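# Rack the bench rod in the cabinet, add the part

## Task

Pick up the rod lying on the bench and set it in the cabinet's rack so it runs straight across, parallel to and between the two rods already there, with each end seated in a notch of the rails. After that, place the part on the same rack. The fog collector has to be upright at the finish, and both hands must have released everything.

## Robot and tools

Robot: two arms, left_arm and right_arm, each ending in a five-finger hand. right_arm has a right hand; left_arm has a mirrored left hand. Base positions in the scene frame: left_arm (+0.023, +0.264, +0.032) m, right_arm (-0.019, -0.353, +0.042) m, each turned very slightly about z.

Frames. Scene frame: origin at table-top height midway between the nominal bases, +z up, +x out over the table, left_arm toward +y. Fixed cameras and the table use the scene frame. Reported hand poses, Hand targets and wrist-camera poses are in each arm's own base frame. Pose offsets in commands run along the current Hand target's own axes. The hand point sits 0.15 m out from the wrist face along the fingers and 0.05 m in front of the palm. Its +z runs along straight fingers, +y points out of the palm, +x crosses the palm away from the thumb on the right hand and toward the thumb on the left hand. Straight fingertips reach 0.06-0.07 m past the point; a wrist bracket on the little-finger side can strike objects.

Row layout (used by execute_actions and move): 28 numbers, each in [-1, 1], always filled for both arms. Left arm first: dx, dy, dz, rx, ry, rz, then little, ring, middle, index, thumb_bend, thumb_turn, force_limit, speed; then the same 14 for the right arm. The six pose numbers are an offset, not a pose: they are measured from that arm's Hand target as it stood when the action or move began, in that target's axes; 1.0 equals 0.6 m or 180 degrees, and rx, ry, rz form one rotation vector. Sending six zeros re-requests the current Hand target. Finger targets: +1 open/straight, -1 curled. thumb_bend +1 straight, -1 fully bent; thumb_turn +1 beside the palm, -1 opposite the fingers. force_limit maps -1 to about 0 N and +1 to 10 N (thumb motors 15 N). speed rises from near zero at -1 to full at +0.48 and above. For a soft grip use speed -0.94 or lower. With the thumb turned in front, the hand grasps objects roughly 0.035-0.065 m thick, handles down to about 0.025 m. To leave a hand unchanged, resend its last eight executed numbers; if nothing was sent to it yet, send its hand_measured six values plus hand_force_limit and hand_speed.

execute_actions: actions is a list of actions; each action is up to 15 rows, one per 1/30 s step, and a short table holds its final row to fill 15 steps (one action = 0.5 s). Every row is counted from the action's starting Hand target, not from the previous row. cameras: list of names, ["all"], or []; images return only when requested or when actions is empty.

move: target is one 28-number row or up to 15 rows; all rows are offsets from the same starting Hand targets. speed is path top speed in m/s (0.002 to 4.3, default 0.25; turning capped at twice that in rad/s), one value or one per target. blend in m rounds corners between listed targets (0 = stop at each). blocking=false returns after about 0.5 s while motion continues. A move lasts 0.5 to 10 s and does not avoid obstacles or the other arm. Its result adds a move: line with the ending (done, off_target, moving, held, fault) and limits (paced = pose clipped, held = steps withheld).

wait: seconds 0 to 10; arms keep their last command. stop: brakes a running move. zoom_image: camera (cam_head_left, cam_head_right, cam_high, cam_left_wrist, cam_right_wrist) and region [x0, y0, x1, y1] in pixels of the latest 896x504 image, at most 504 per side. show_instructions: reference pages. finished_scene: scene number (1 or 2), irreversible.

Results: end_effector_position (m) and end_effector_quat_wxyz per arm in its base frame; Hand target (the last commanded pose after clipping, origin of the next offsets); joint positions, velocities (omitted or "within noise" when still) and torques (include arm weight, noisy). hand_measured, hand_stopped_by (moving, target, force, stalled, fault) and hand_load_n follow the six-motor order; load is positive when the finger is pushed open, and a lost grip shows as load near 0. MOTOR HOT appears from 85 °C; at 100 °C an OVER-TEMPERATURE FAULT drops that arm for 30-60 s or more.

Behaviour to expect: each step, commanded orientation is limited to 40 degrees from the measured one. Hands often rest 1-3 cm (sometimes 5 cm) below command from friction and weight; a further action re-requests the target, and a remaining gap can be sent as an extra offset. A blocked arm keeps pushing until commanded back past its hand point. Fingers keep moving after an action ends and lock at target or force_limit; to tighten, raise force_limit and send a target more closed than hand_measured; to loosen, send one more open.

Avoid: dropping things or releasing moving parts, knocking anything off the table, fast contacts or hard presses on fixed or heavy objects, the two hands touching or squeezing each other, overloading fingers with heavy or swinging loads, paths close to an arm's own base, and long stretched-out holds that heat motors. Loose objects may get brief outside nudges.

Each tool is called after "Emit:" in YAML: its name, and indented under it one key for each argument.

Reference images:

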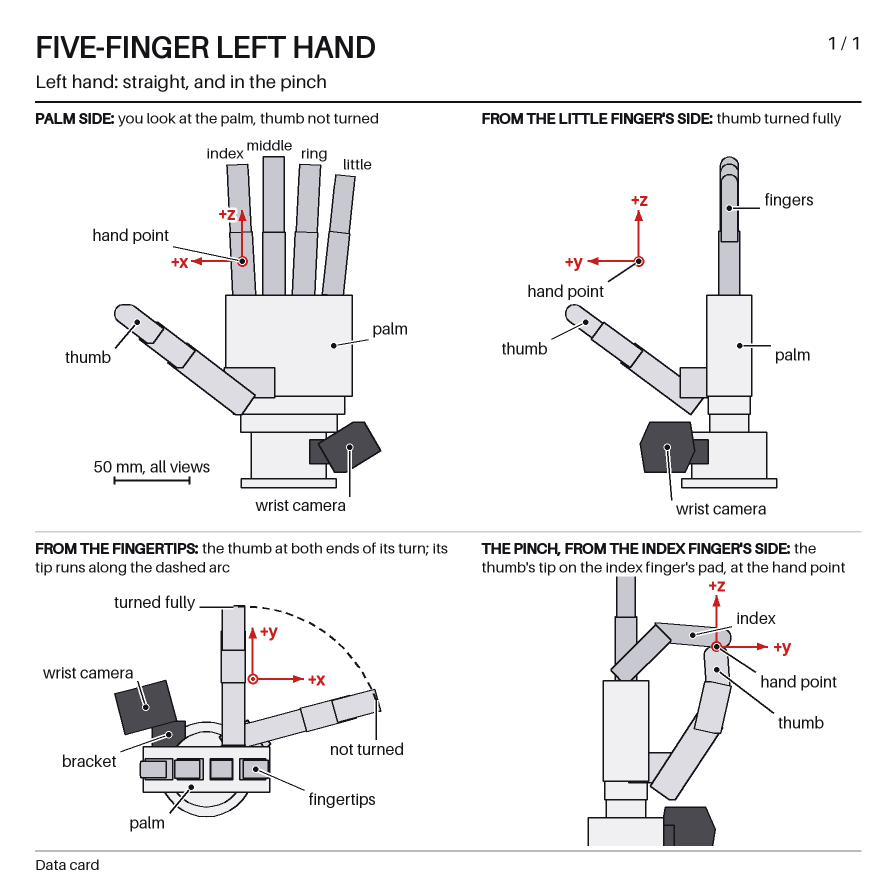

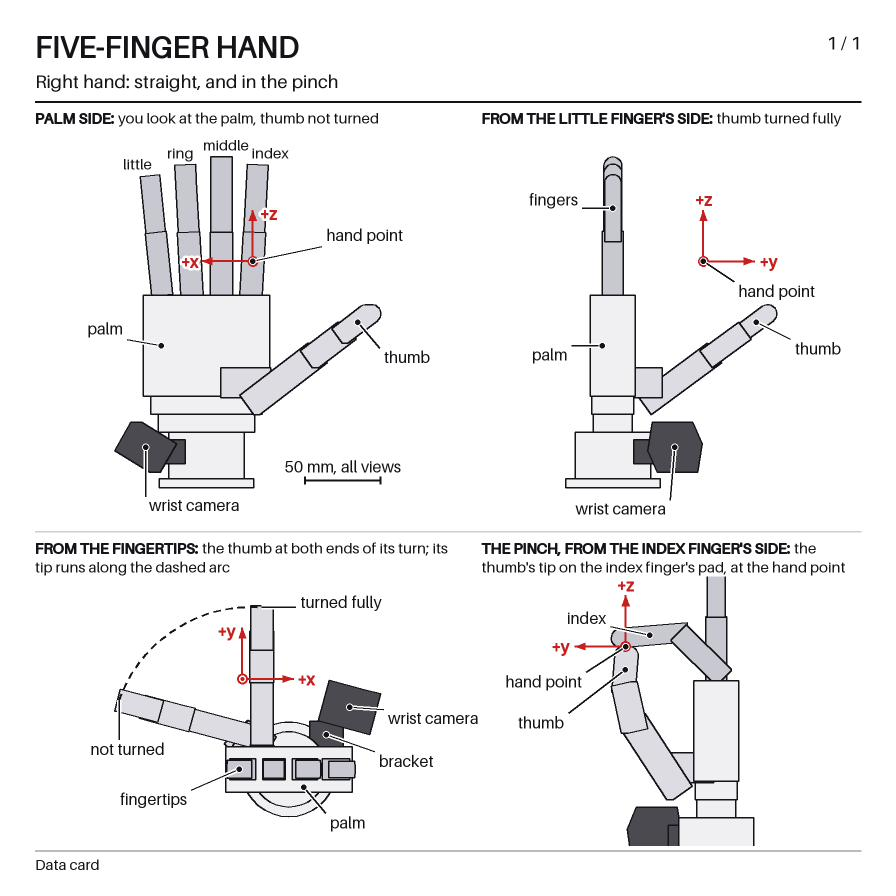

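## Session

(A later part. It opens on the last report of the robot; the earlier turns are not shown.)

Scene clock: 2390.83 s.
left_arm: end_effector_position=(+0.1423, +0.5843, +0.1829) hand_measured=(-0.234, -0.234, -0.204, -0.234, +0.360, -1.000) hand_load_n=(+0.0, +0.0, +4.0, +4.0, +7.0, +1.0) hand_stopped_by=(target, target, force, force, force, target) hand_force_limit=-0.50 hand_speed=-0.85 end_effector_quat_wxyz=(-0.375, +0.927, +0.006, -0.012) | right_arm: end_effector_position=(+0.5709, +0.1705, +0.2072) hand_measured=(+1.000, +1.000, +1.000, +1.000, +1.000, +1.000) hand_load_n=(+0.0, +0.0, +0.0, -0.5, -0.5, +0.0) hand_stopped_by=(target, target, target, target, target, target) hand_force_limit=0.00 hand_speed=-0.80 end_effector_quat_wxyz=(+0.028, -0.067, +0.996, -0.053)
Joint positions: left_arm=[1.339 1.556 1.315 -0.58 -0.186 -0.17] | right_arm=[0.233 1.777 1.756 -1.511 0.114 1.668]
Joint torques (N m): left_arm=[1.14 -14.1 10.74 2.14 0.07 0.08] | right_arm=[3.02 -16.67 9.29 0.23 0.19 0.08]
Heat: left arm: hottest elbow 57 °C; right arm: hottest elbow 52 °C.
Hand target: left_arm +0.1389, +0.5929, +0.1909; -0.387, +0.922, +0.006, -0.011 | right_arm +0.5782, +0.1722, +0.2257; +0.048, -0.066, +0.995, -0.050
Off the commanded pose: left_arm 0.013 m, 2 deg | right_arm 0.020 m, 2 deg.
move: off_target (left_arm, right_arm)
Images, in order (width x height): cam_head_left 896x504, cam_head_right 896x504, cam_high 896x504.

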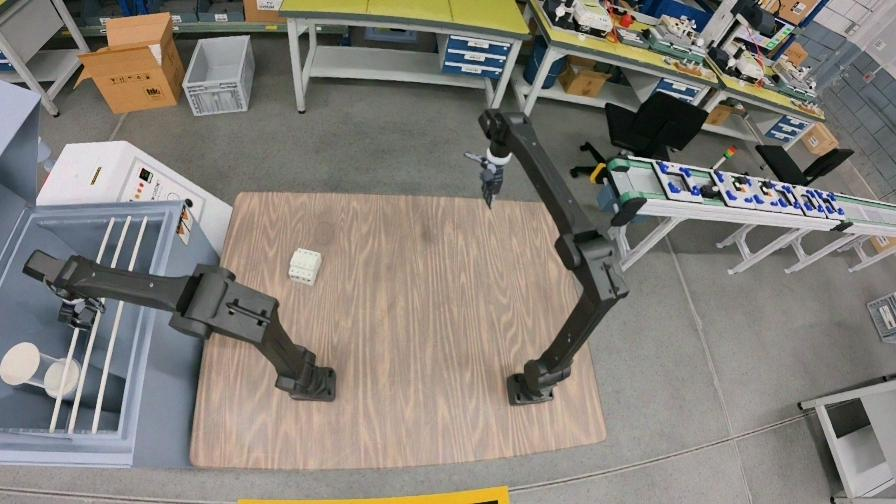

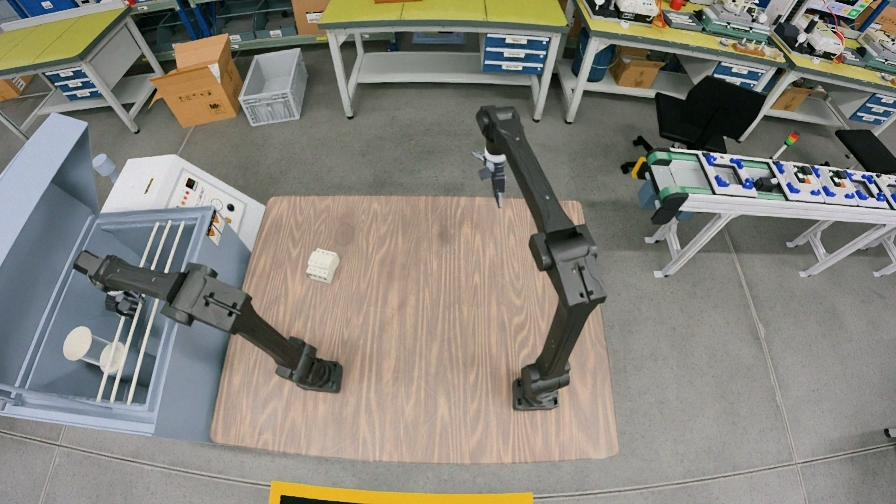

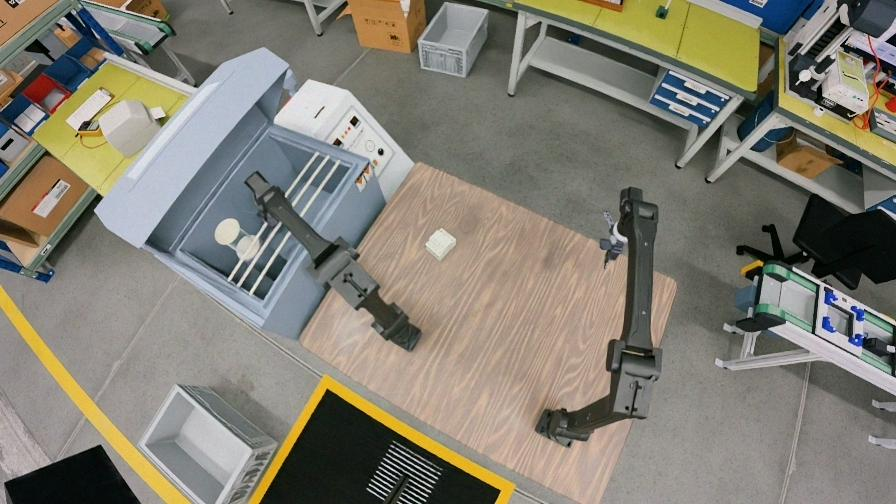

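Emit:
move:
  target:
    - [-0.0004,-0.0375,-0.0203,0,0.0035,-0.0020,-0.235,-0.235,-0.25,-0.27,0.1,-1,-0.5,-0.85,0,0,0,0,0,0,1,1,1,1,1,1,0,-0.8]
    - [0,0.0033,0.0023,0,0.0035,-0.0020,-0.235,-0.235,-0.25,-0.27,0.1,-1,-0.5,-0.85,0,0,0,0,0,0,1,1,1,1,1,1,0,-0.8]
  speed: 0.03
  cameras: ["cam_high","cam_head_left","cam_head_right"]

Emit:
zoom_image:
  camera: "cam_head_left"
  region: [45, 410, 105, 450]

Emit:
zoom_image:
  camera: "cam_head_left"
  region: [95, 200, 155, 240]

Emit:
zoom_image:
  camera: "cam_head_right"
  region: [140, 205, 200, 245]

Emit:
zoom_image:
  camera: "cam_high"
  region: [215, 260, 275, 320]

Scene clock: 2411.60 s.
left_arm: end_effector_position=(+0.1419, +0.5873, +0.1855) hand_measured=(-0.234, -0.234, -0.204, -0.234, +0.360, -1.000) hand_load_n=(+0.0, +0.5, +4.0, +3.5, +7.0, +1.0) hand_stopped_by=(target, target, force, force, force, target) hand_force_limit=-0.50 hand_speed=-0.85 end_effector_quat_wxyz=(-0.378, +0.926, +0.006, -0.004) | right_arm: end_effector_position=(+0.5709, +0.1705, +0.2072) hand_measured=(+1.000, +1.000, +1.000, +1.000, +1.000, +1.000) hand_load_n=(+0.5, +0.0, +0.0, +0.0, +0.0, +0.0) hand_stopped_by=(target, target, target, target, target, target) hand_force_limit=0.00 hand_speed=-0.80 end_effector_quat_wxyz=(+0.028, -0.067, +0.996, -0.053)
Joint positions: left_arm=[1.347 1.556 1.318 -0.571 -0.167 -0.17] | right_arm=[0.233 1.777 1.756 -1.511 0.114 1.668]
Joint torques (N m): left_arm=[1.38 -14.21 9.83 2.32 -0.12 0] | right_arm=[2.43 -16.62 9.16 0.14 0.18 0.03]
Heat: left arm: hottest elbow 57 °C; right arm: hottest elbow 52 °C.
Hand target: left_arm +0.1387, +0.5926, +0.1886; -0.387, +0.922, +0.007, -0.005 | right_arm +0.5782, +0.1722, +0.2257; +0.048, -0.066, +0.995, -0.050
Off the commanded pose: left_arm 0.007 m, 1 deg | right_arm 0.020 m, 2 deg.
move: off_target (right_arm)
Images, in order (width x height): cam_head_left 896x504, cam_head_right 896x504, cam_high 896x504.

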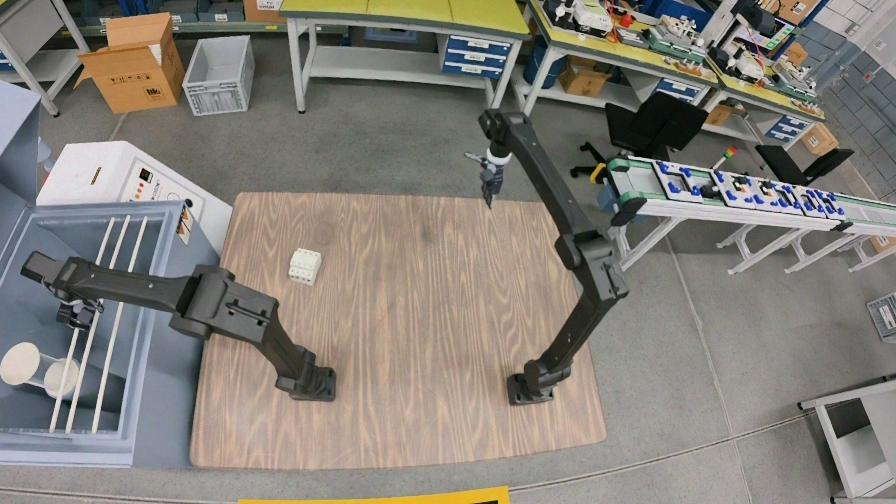

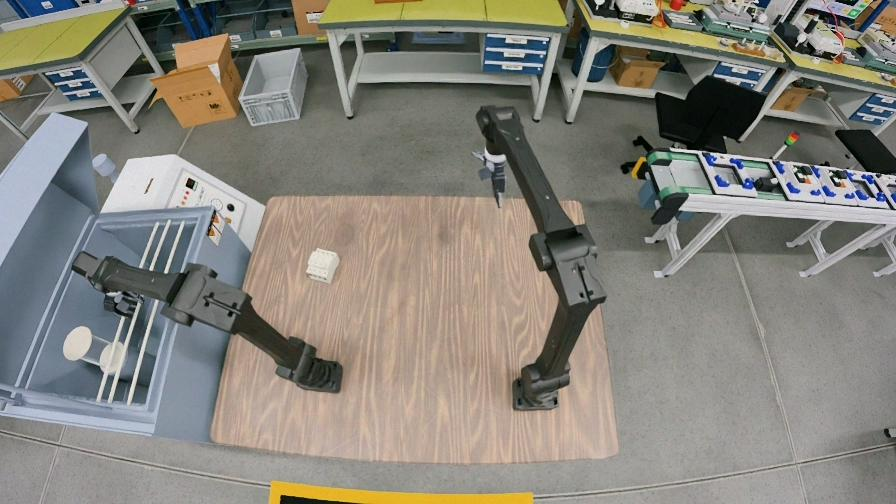

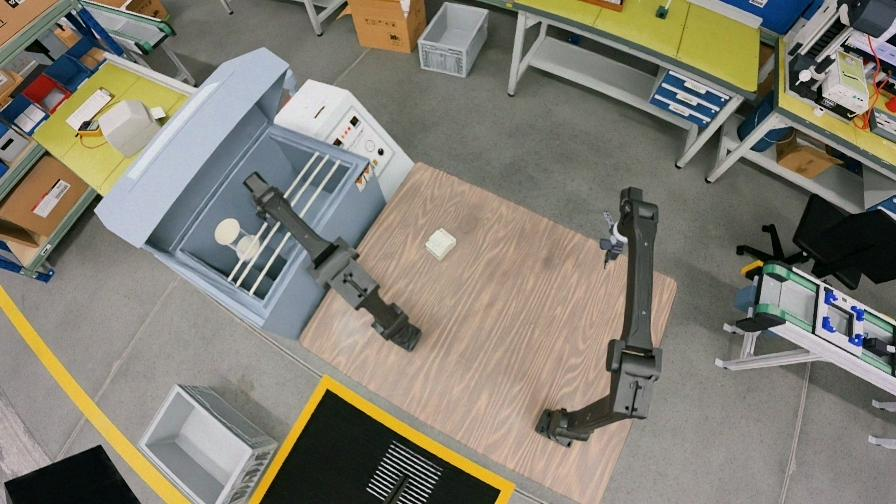

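Scaled by 8.400 from the camera's 896x504 image, which has a finer 1280x720 frame.

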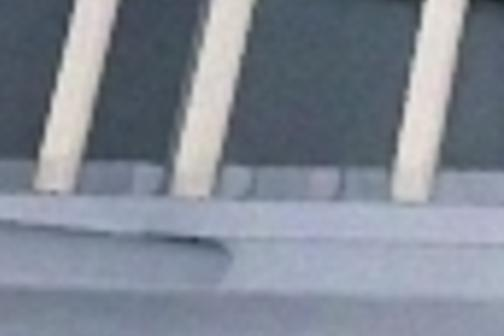

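Scaled by 8.400 from the camera's 896x504 image, which has a finer 1280x720 frame.

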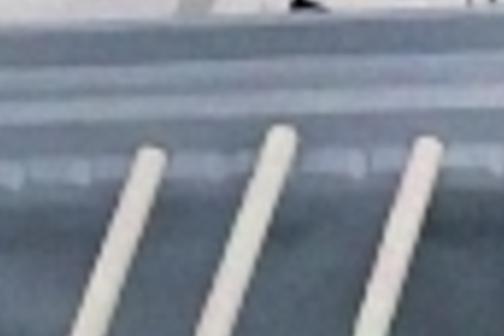

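Scaled by 8.400 from the camera's 896x504 image, which has a finer 1280x720 frame.

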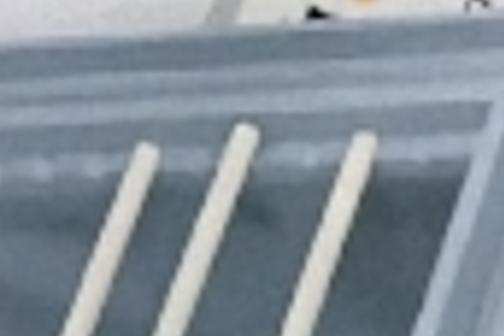

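Scaled by 8.400 from the camera's 896x504 image, which has a finer 1280x720 frame.

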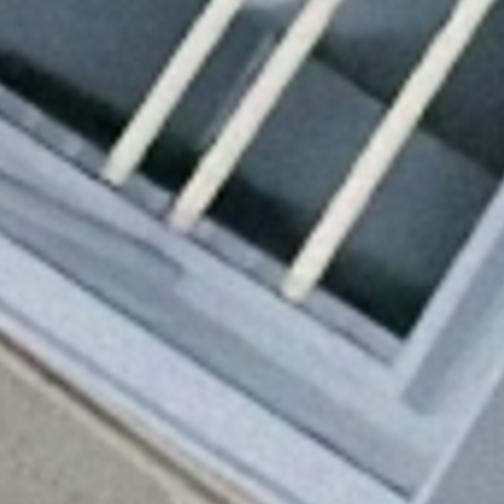

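Emit:
move:
  target:
    - [-0.0004,-0.0409,-0.0226,0,-0.0032,-0.0031,-0.235,-0.235,-0.25,-0.27,0.1,-1,-0.5,-0.85,0,0,0,0,0,0,1,1,1,1,1,1,0,-0.8]
    - [0,0.0036,0.0035,0,-0.0032,-0.0031,-0.235,-0.235,-0.25,-0.27,0.1,-1,-0.5,-0.85,0,0,0,0,0,0,1,1,1,1,1,1,0,-0.8]
  speed: 0.03
  cameras: ["cam_high","cam_head_left","cam_head_right"]

Emit:
zoom_image:
  camera: "cam_head_left"
  region: [45, 410, 105, 450]

Emit:
zoom_image:
  camera: "cam_head_left"
  region: [95, 200, 155, 240]

Emit:
zoom_image:
  camera: "cam_head_right"
  region: [140, 205, 200, 245]

Emit:
zoom_image:
  camera: "cam_high"
  region: [215, 260, 275, 320]

Scene clock: 2433.27 s.
left_arm: end_effector_position=(+0.1413, +0.5882, +0.1849) hand_measured=(-0.234, -0.234, -0.204, -0.234, +0.360, -1.000) hand_load_n=(+0.0, +0.5, +3.5, +3.5, +7.0, +1.5) hand_stopped_by=(target, target, force, force, force, target) hand_force_limit=-0.50 hand_speed=-0.85 end_effector_quat_wxyz=(-0.381, +0.925, +0.009, -0.006) | right_arm: end_effector_position=(+0.5709, +0.1705, +0.2072) hand_measured=(+1.000, +1.000, +1.000, +1.000, +1.000, +1.000) hand_load_n=(+0.0, +0.0, +0.0, +0.0, +0.0, +0.0) hand_stopped_by=(target, target, target, target, target, target) hand_force_limit=0.00 hand_speed=-0.80 end_effector_quat_wxyz=(+0.028, -0.067, +0.996, -0.053)
Joint positions: left_arm=[1.346 1.556 1.314 -0.563 -0.174 -0.173] | right_arm=[0.233 1.777 1.756 -1.511 0.114 1.668]
Joint torques (N m): left_arm=[1.32 -14.15 9.74 2.18 -0.34 -0.06] | right_arm=[3.31 -16.5 9.25 0.35 0.19 0.08]
Heat: left arm: hottest elbow 56 °C; right arm: hottest elbow 52 °C.
Hand target: left_arm +0.1386, +0.5926, +0.1856; -0.387, +0.922, +0.014, -0.008 | right_arm +0.5782, +0.1722, +0.2257; +0.048, -0.066, +0.995, -0.050
Off the commanded pose: left_arm 0.005 m, 1 deg | right_arm 0.020 m, 2 deg.
move: off_target (right_arm)
Images, in order (width x height): cam_head_left 896x504, cam_head_right 896x504, cam_high 896x504.

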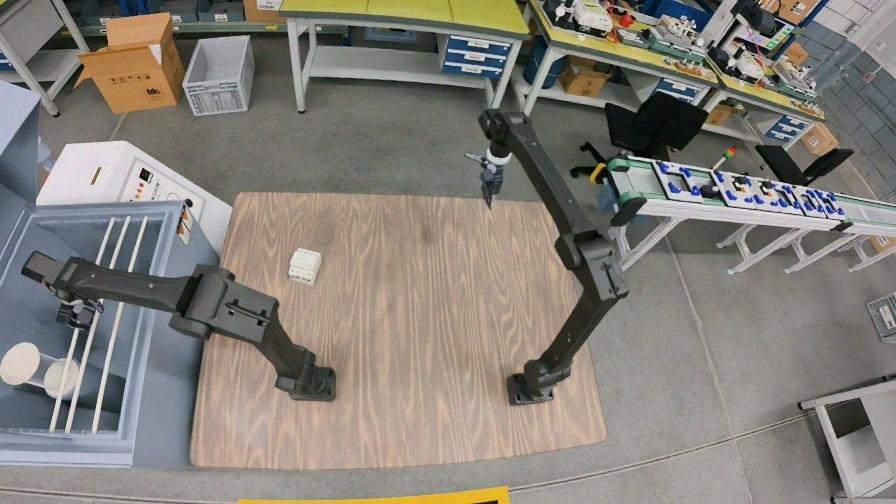

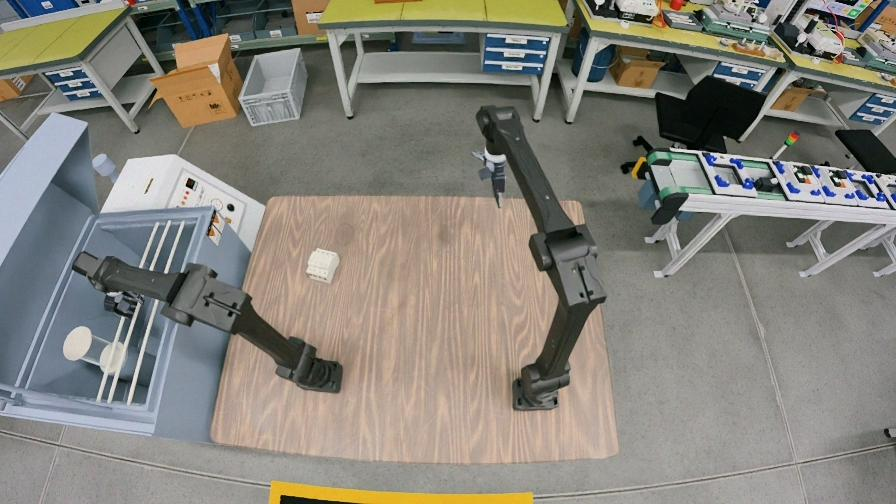

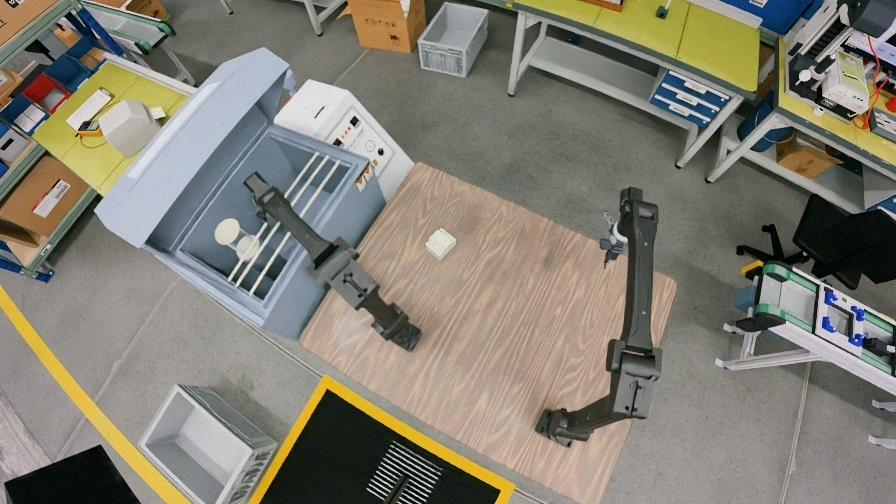

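Scaled by 8.400 from the camera's 896x504 image, which has a finer 1280x720 frame.

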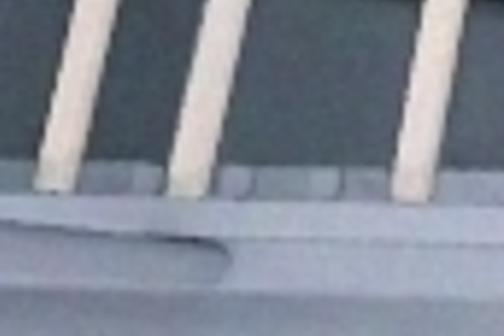

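Scaled by 8.400 from the camera's 896x504 image, which has a finer 1280x720 frame.

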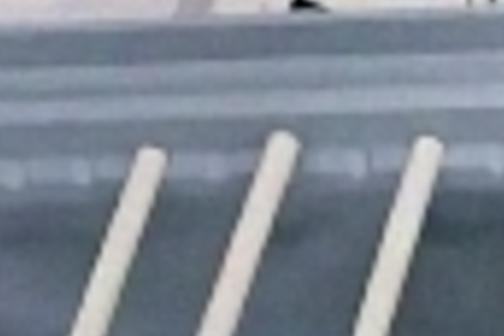

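Scaled by 8.400 from the camera's 896x504 image, which has a finer 1280x720 frame.

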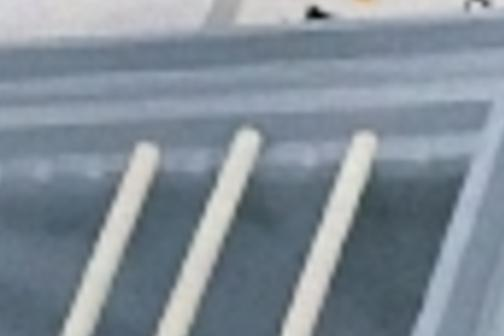

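Scaled by 8.400 from the camera's 896x504 image, which has a finer 1280x720 frame.

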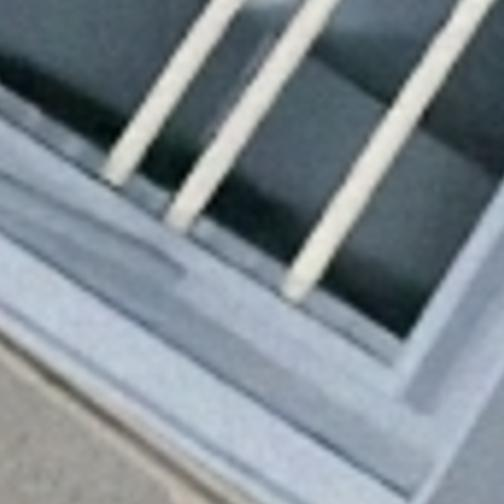

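Emit:
move:
  target:
    - [-0.0004,-0.0409,-0.0240,0,0.0003,-0.0051,-0.235,-0.235,-0.25,-0.27,0.1,-1,-0.5,-0.85,0,0,0,0,0,0,1,1,1,1,1,1,0,-0.8]
    - [0,-0.0054,-0.0088,0,0.0003,-0.0051,-0.235,-0.235,-0.25,-0.27,0.1,-1,-0.5,-0.85,0,0,0,0,0,0,1,1,1,1,1,1,0,-0.8]
  speed: 0.03
  cameras: ["cam_high","cam_head_left","cam_head_right"]

Emit:
zoom_image:
  camera: "cam_head_left"
  region: [45, 410, 105, 450]

Emit:
zoom_image:
  camera: "cam_head_left"
  region: [95, 200, 155, 240]

Emit:
zoom_image:
  camera: "cam_head_right"
  region: [140, 205, 200, 245]

Emit:
zoom_image:
  camera: "cam_head_right"
  region: [90, 380, 150, 420]

Emit:
zoom_image:
  camera: "cam_high"
  region: [215, 260, 275, 320]

Scene clock: 2455.73 s.
left_arm: end_effector_position=(+0.1415, +0.5864, +0.1850) hand_measured=(-0.234, -0.234, -0.204, -0.234, +0.360, -1.000) hand_load_n=(+0.0, +0.5, +3.5, +3.0, +7.0, +1.5) hand_stopped_by=(target, target, force, force, force, target) hand_force_limit=-0.50 hand_speed=-0.85 end_effector_quat_wxyz=(-0.376, +0.926, +0.013, -0.005) | right_arm: end_effector_position=(+0.5709, +0.1705, +0.2072) hand_measured=(+1.000, +1.000, +1.000, +1.000, +1.000, +1.000) hand_load_n=(+0.0, +0.0, +0.0, +0.0, +0.0, +0.0) hand_stopped_by=(target, target, target, target, target, target) hand_force_limit=0.00 hand_speed=-0.80 end_effector_quat_wxyz=(+0.028, -0.067, +0.996, -0.053)
Joint positions: left_arm=[1.346 1.556 1.318 -0.577 -0.174 -0.184] | right_arm=[0.233 1.777 1.756 -1.511 0.114 1.668]
Joint torques (N m): left_arm=[1.61 -14.51 9.78 2.22 -0.27 -0.08] | right_arm=[2.78 -16.5 9.17 0.36 0.13 0.01]
Heat: left arm: hottest elbow 54 °C; right arm: hottest elbow 53 °C.
Hand target: left_arm +0.1387, +0.5911, +0.1916; -0.387, +0.922, +0.021, -0.004 | right_arm +0.5782, +0.1722, +0.2257; +0.048, -0.066, +0.995, -0.050
Off the commanded pose: left_arm 0.009 m, 2 deg | right_arm 0.020 m, 2 deg.
move: off_target (right_arm)
Images, in order (width x height): cam_head_left 896x504, cam_head_right 896x504, cam_high 896x504.

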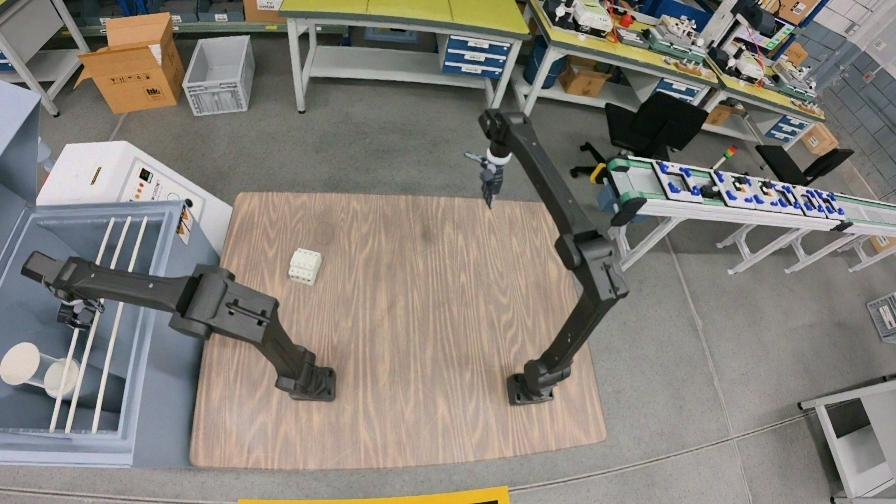

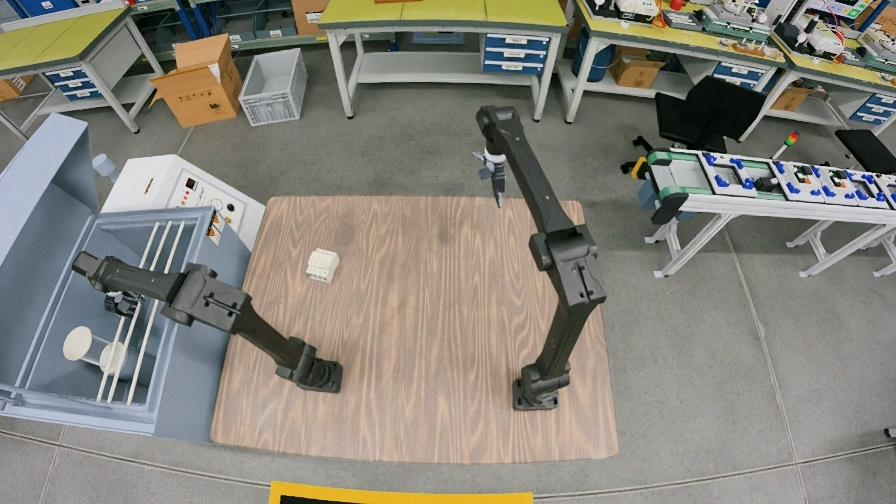

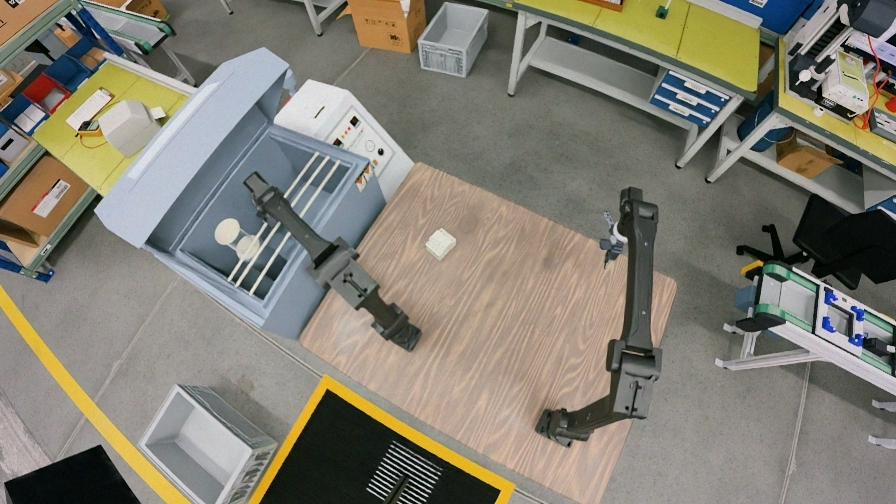

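Scaled by 8.400 from the camera's 896x504 image, which has a finer 1280x720 frame.

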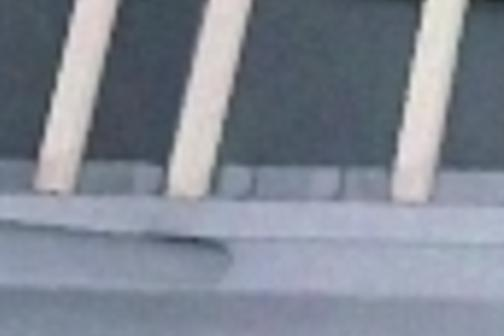

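Scaled by 8.400 from the camera's 896x504 image, which has a finer 1280x720 frame.

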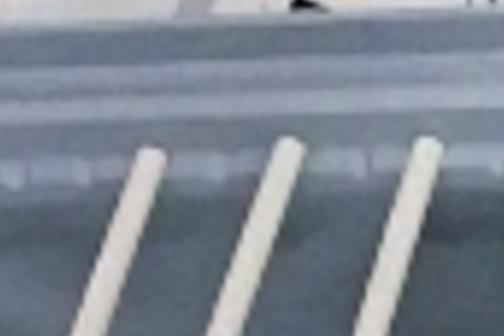

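Scaled by 8.400 from the camera's 896x504 image, which has a finer 1280x720 frame.

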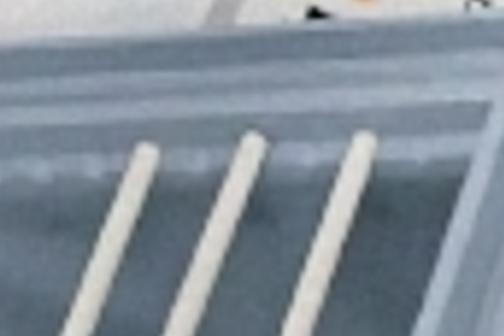

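Scaled by 8.400 from the camera's 896x504 image, which has a finer 1280x720 frame.

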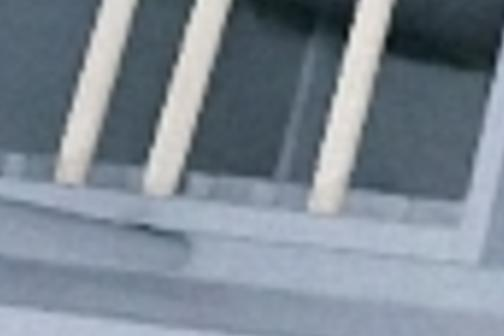

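Scaled by 8.400 from the camera's 896x504 image, which has a finer 1280x720 frame.

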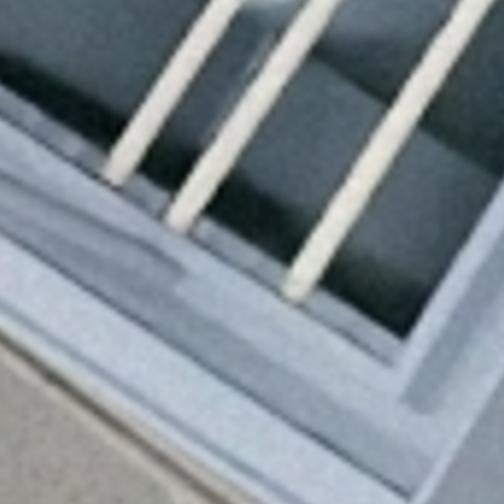

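Emit:
zoom_image:
  camera: "cam_head_left"
  region: [46, 422, 76, 440]

Emit:
zoom_image:
  camera: "cam_head_left"
  region: [70, 422, 100, 440]

Emit:
zoom_image:
  camera: "cam_high"
  region: [225, 275, 255, 300]

Emit:
zoom_image:
  camera: "cam_head_left"
  region: [110, 210, 150, 230]

Emit:
zoom_image:
  camera: "cam_high"
  region: [305, 140, 345, 170]

Scaled by 16.800 from the camera's 896x504 image, which has a finer 1280x720 frame.

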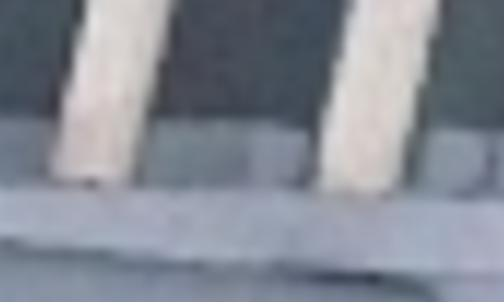

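Scaled by 16.800 from the camera's 896x504 image, which has a finer 1280x720 frame.

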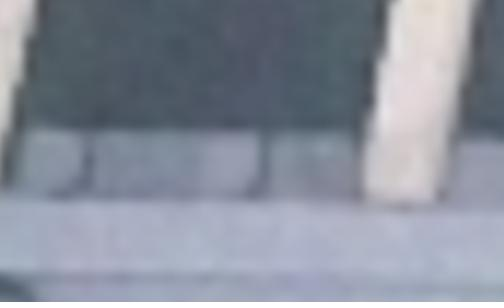

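Scaled by 16.800 from the camera's 896x504 image, which has a finer 1280x720 frame.

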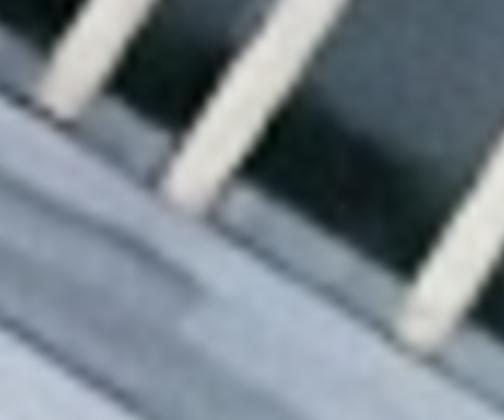

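Scaled by 12.600 from the camera's 896x504 image, which has a finer 1280x720 frame.

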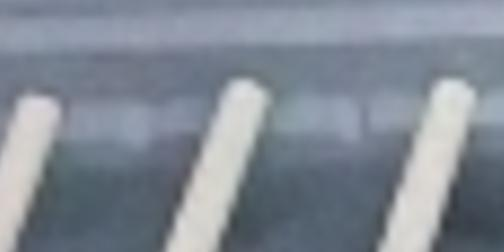

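Scaled by 12.600 from the camera's 896x504 image, which has a finer 1280x720 frame.

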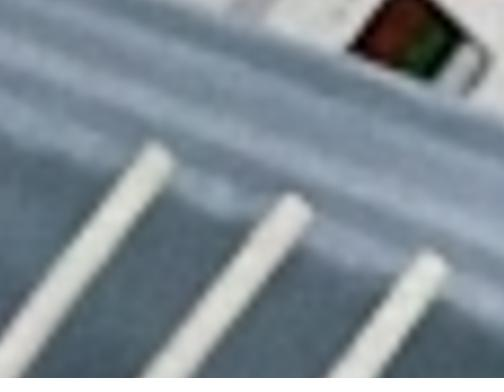

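Emit:
move:
  target:
    - [0.0033,-0.0438,-0.0267,0,0.0003,-0.0059,-0.235,-0.235,-0.25,-0.27,0.1,-1,-0.5,-0.85,0,0,0,0,0,0,1,1,1,1,1,1,0,-0.8]
    - [0.0033,-0.0077,-0.0076,0,0.0003,-0.0059,-0.235,-0.235,-0.25,-0.27,0.1,-1,-0.5,-0.85,0,0,0,0,0,0,1,1,1,1,1,1,0,-0.8]
  speed: 0.03
  cameras: ["cam_high","cam_head_left","cam_head_right"]

Emit:
zoom_image:
  camera: "cam_head_left"
  region: [45, 410, 105, 450]

Emit:
zoom_image:
  camera: "cam_head_left"
  region: [95, 200, 155, 240]

Emit:
zoom_image:
  camera: "cam_head_right"
  region: [140, 205, 200, 245]

Emit:
zoom_image:
  camera: "cam_head_right"
  region: [90, 380, 150, 420]

Emit:
zoom_image:
  camera: "cam_high"
  region: [215, 260, 275, 320]

Scene clock: 2513.63 s.
left_arm: end_effector_position=(+0.1421, +0.5858, +0.1876) hand_measured=(-0.234, -0.234, -0.204, -0.234, +0.360, -1.000) hand_load_n=(+0.0, +1.0, +3.5, +2.5, +7.0, +1.0) hand_stopped_by=(target, target, force, force, force, target) hand_force_limit=-0.50 hand_speed=-0.85 end_effector_quat_wxyz=(-0.372, +0.928, +0.022, -0.003) | right_arm: end_effector_position=(+0.5709, +0.1705, +0.2072) hand_measured=(+1.000, +1.000, +1.000, +1.000, +1.000, +1.000) hand_load_n=(+0.0, +0.0, +0.0, +0.0, +0.0, +0.0) hand_stopped_by=(target, target, target, target, target, target) hand_force_limit=0.00 hand_speed=-0.80 end_effector_quat_wxyz=(+0.028, -0.067, +0.996, -0.053)
Joint positions: left_arm=[1.346 1.556 1.327 -0.595 -0.175 -0.203] | right_arm=[0.233 1.777 1.756 -1.511 0.114 1.668]
Joint torques (N m): left_arm=[1.2 -14.51 9.88 2.14 -0.18 -0.08] | right_arm=[3.02 -16.32 9.25 0.2 0.2 0.06]
Heat: left arm: hottest elbow 54 °C; right arm: hottest elbow 53 °C.
Hand target: left_arm +0.1406, +0.5912, +0.1981; -0.387, +0.922, +0.029, +0.000 | right_arm +0.5782, +0.1722, +0.2257; +0.048, -0.066, +0.995, -0.050
Off the commanded pose: left_arm 0.012 m, 2 deg | right_arm 0.020 m, 2 deg.
move: off_target (left_arm, right_arm)
Images, in order (width x height): cam_head_left 896x504, cam_head_right 896x504, cam_high 896x504.

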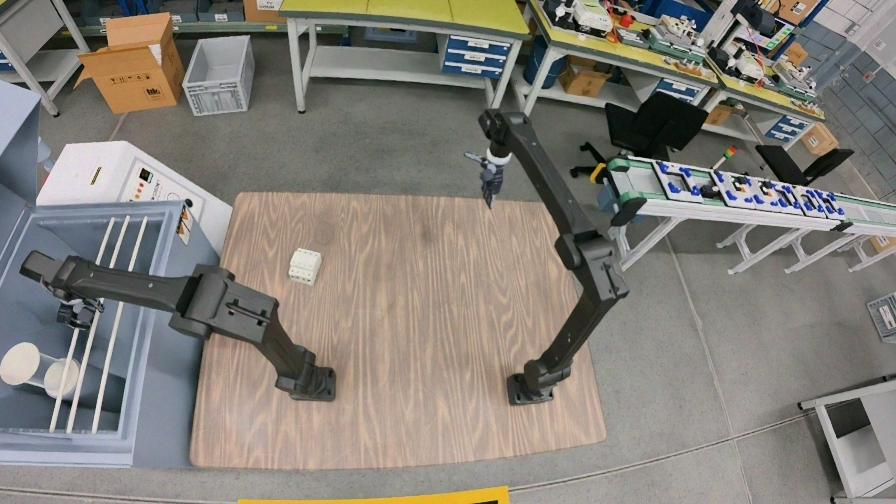

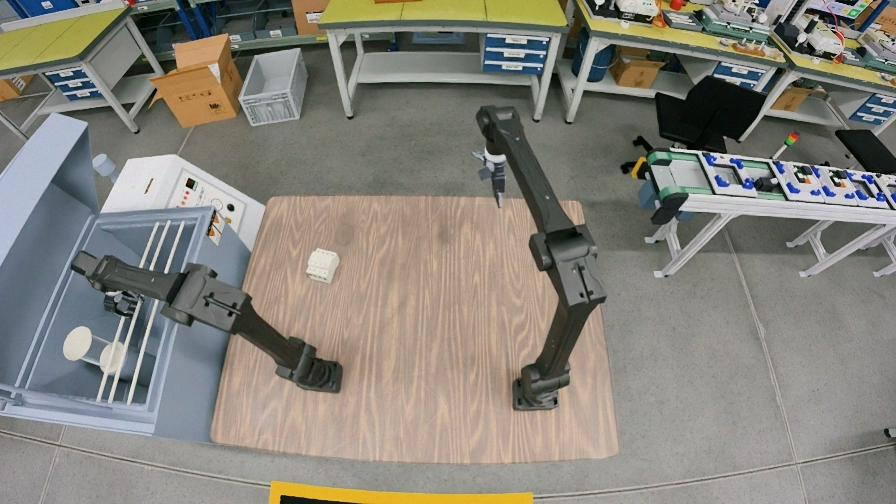

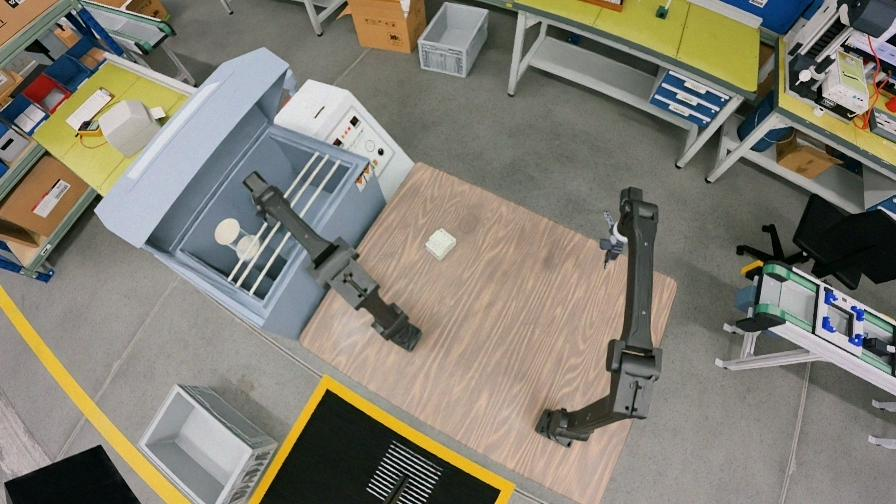

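Scaled by 8.400 from the camera's 896x504 image, which has a finer 1280x720 frame.

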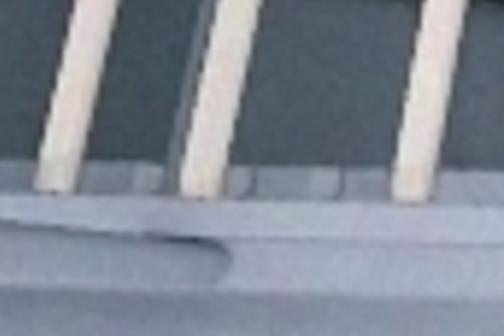

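Scaled by 8.400 from the camera's 896x504 image, which has a finer 1280x720 frame.

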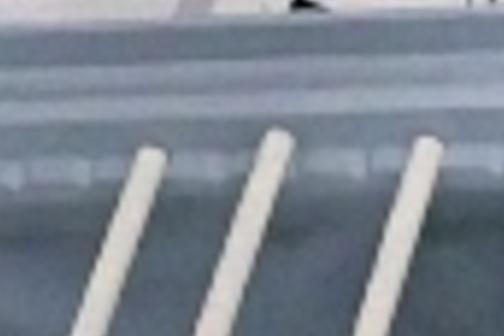

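Scaled by 8.400 from the camera's 896x504 image, which has a finer 1280x720 frame.

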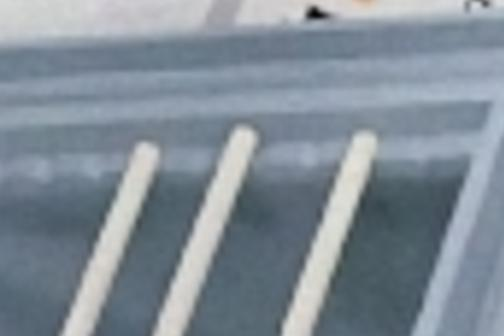

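Scaled by 8.400 from the camera's 896x504 image, which has a finer 1280x720 frame.

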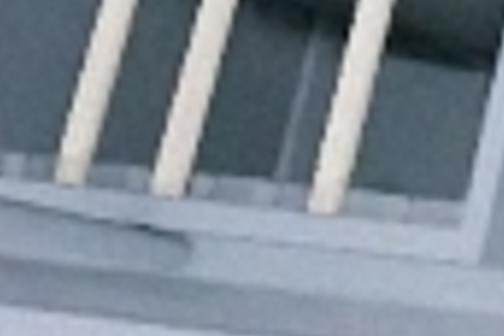

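Scaled by 8.400 from the camera's 896x504 image, which has a finer 1280x720 frame.

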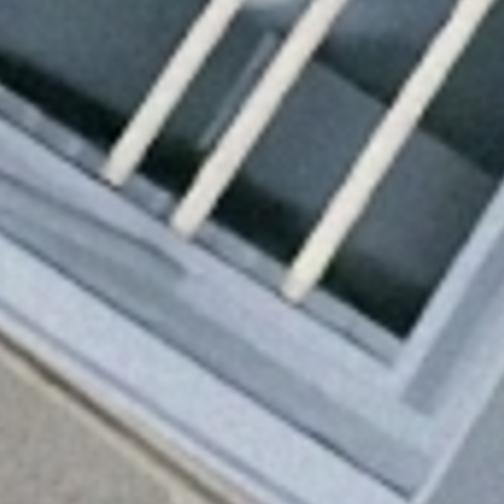

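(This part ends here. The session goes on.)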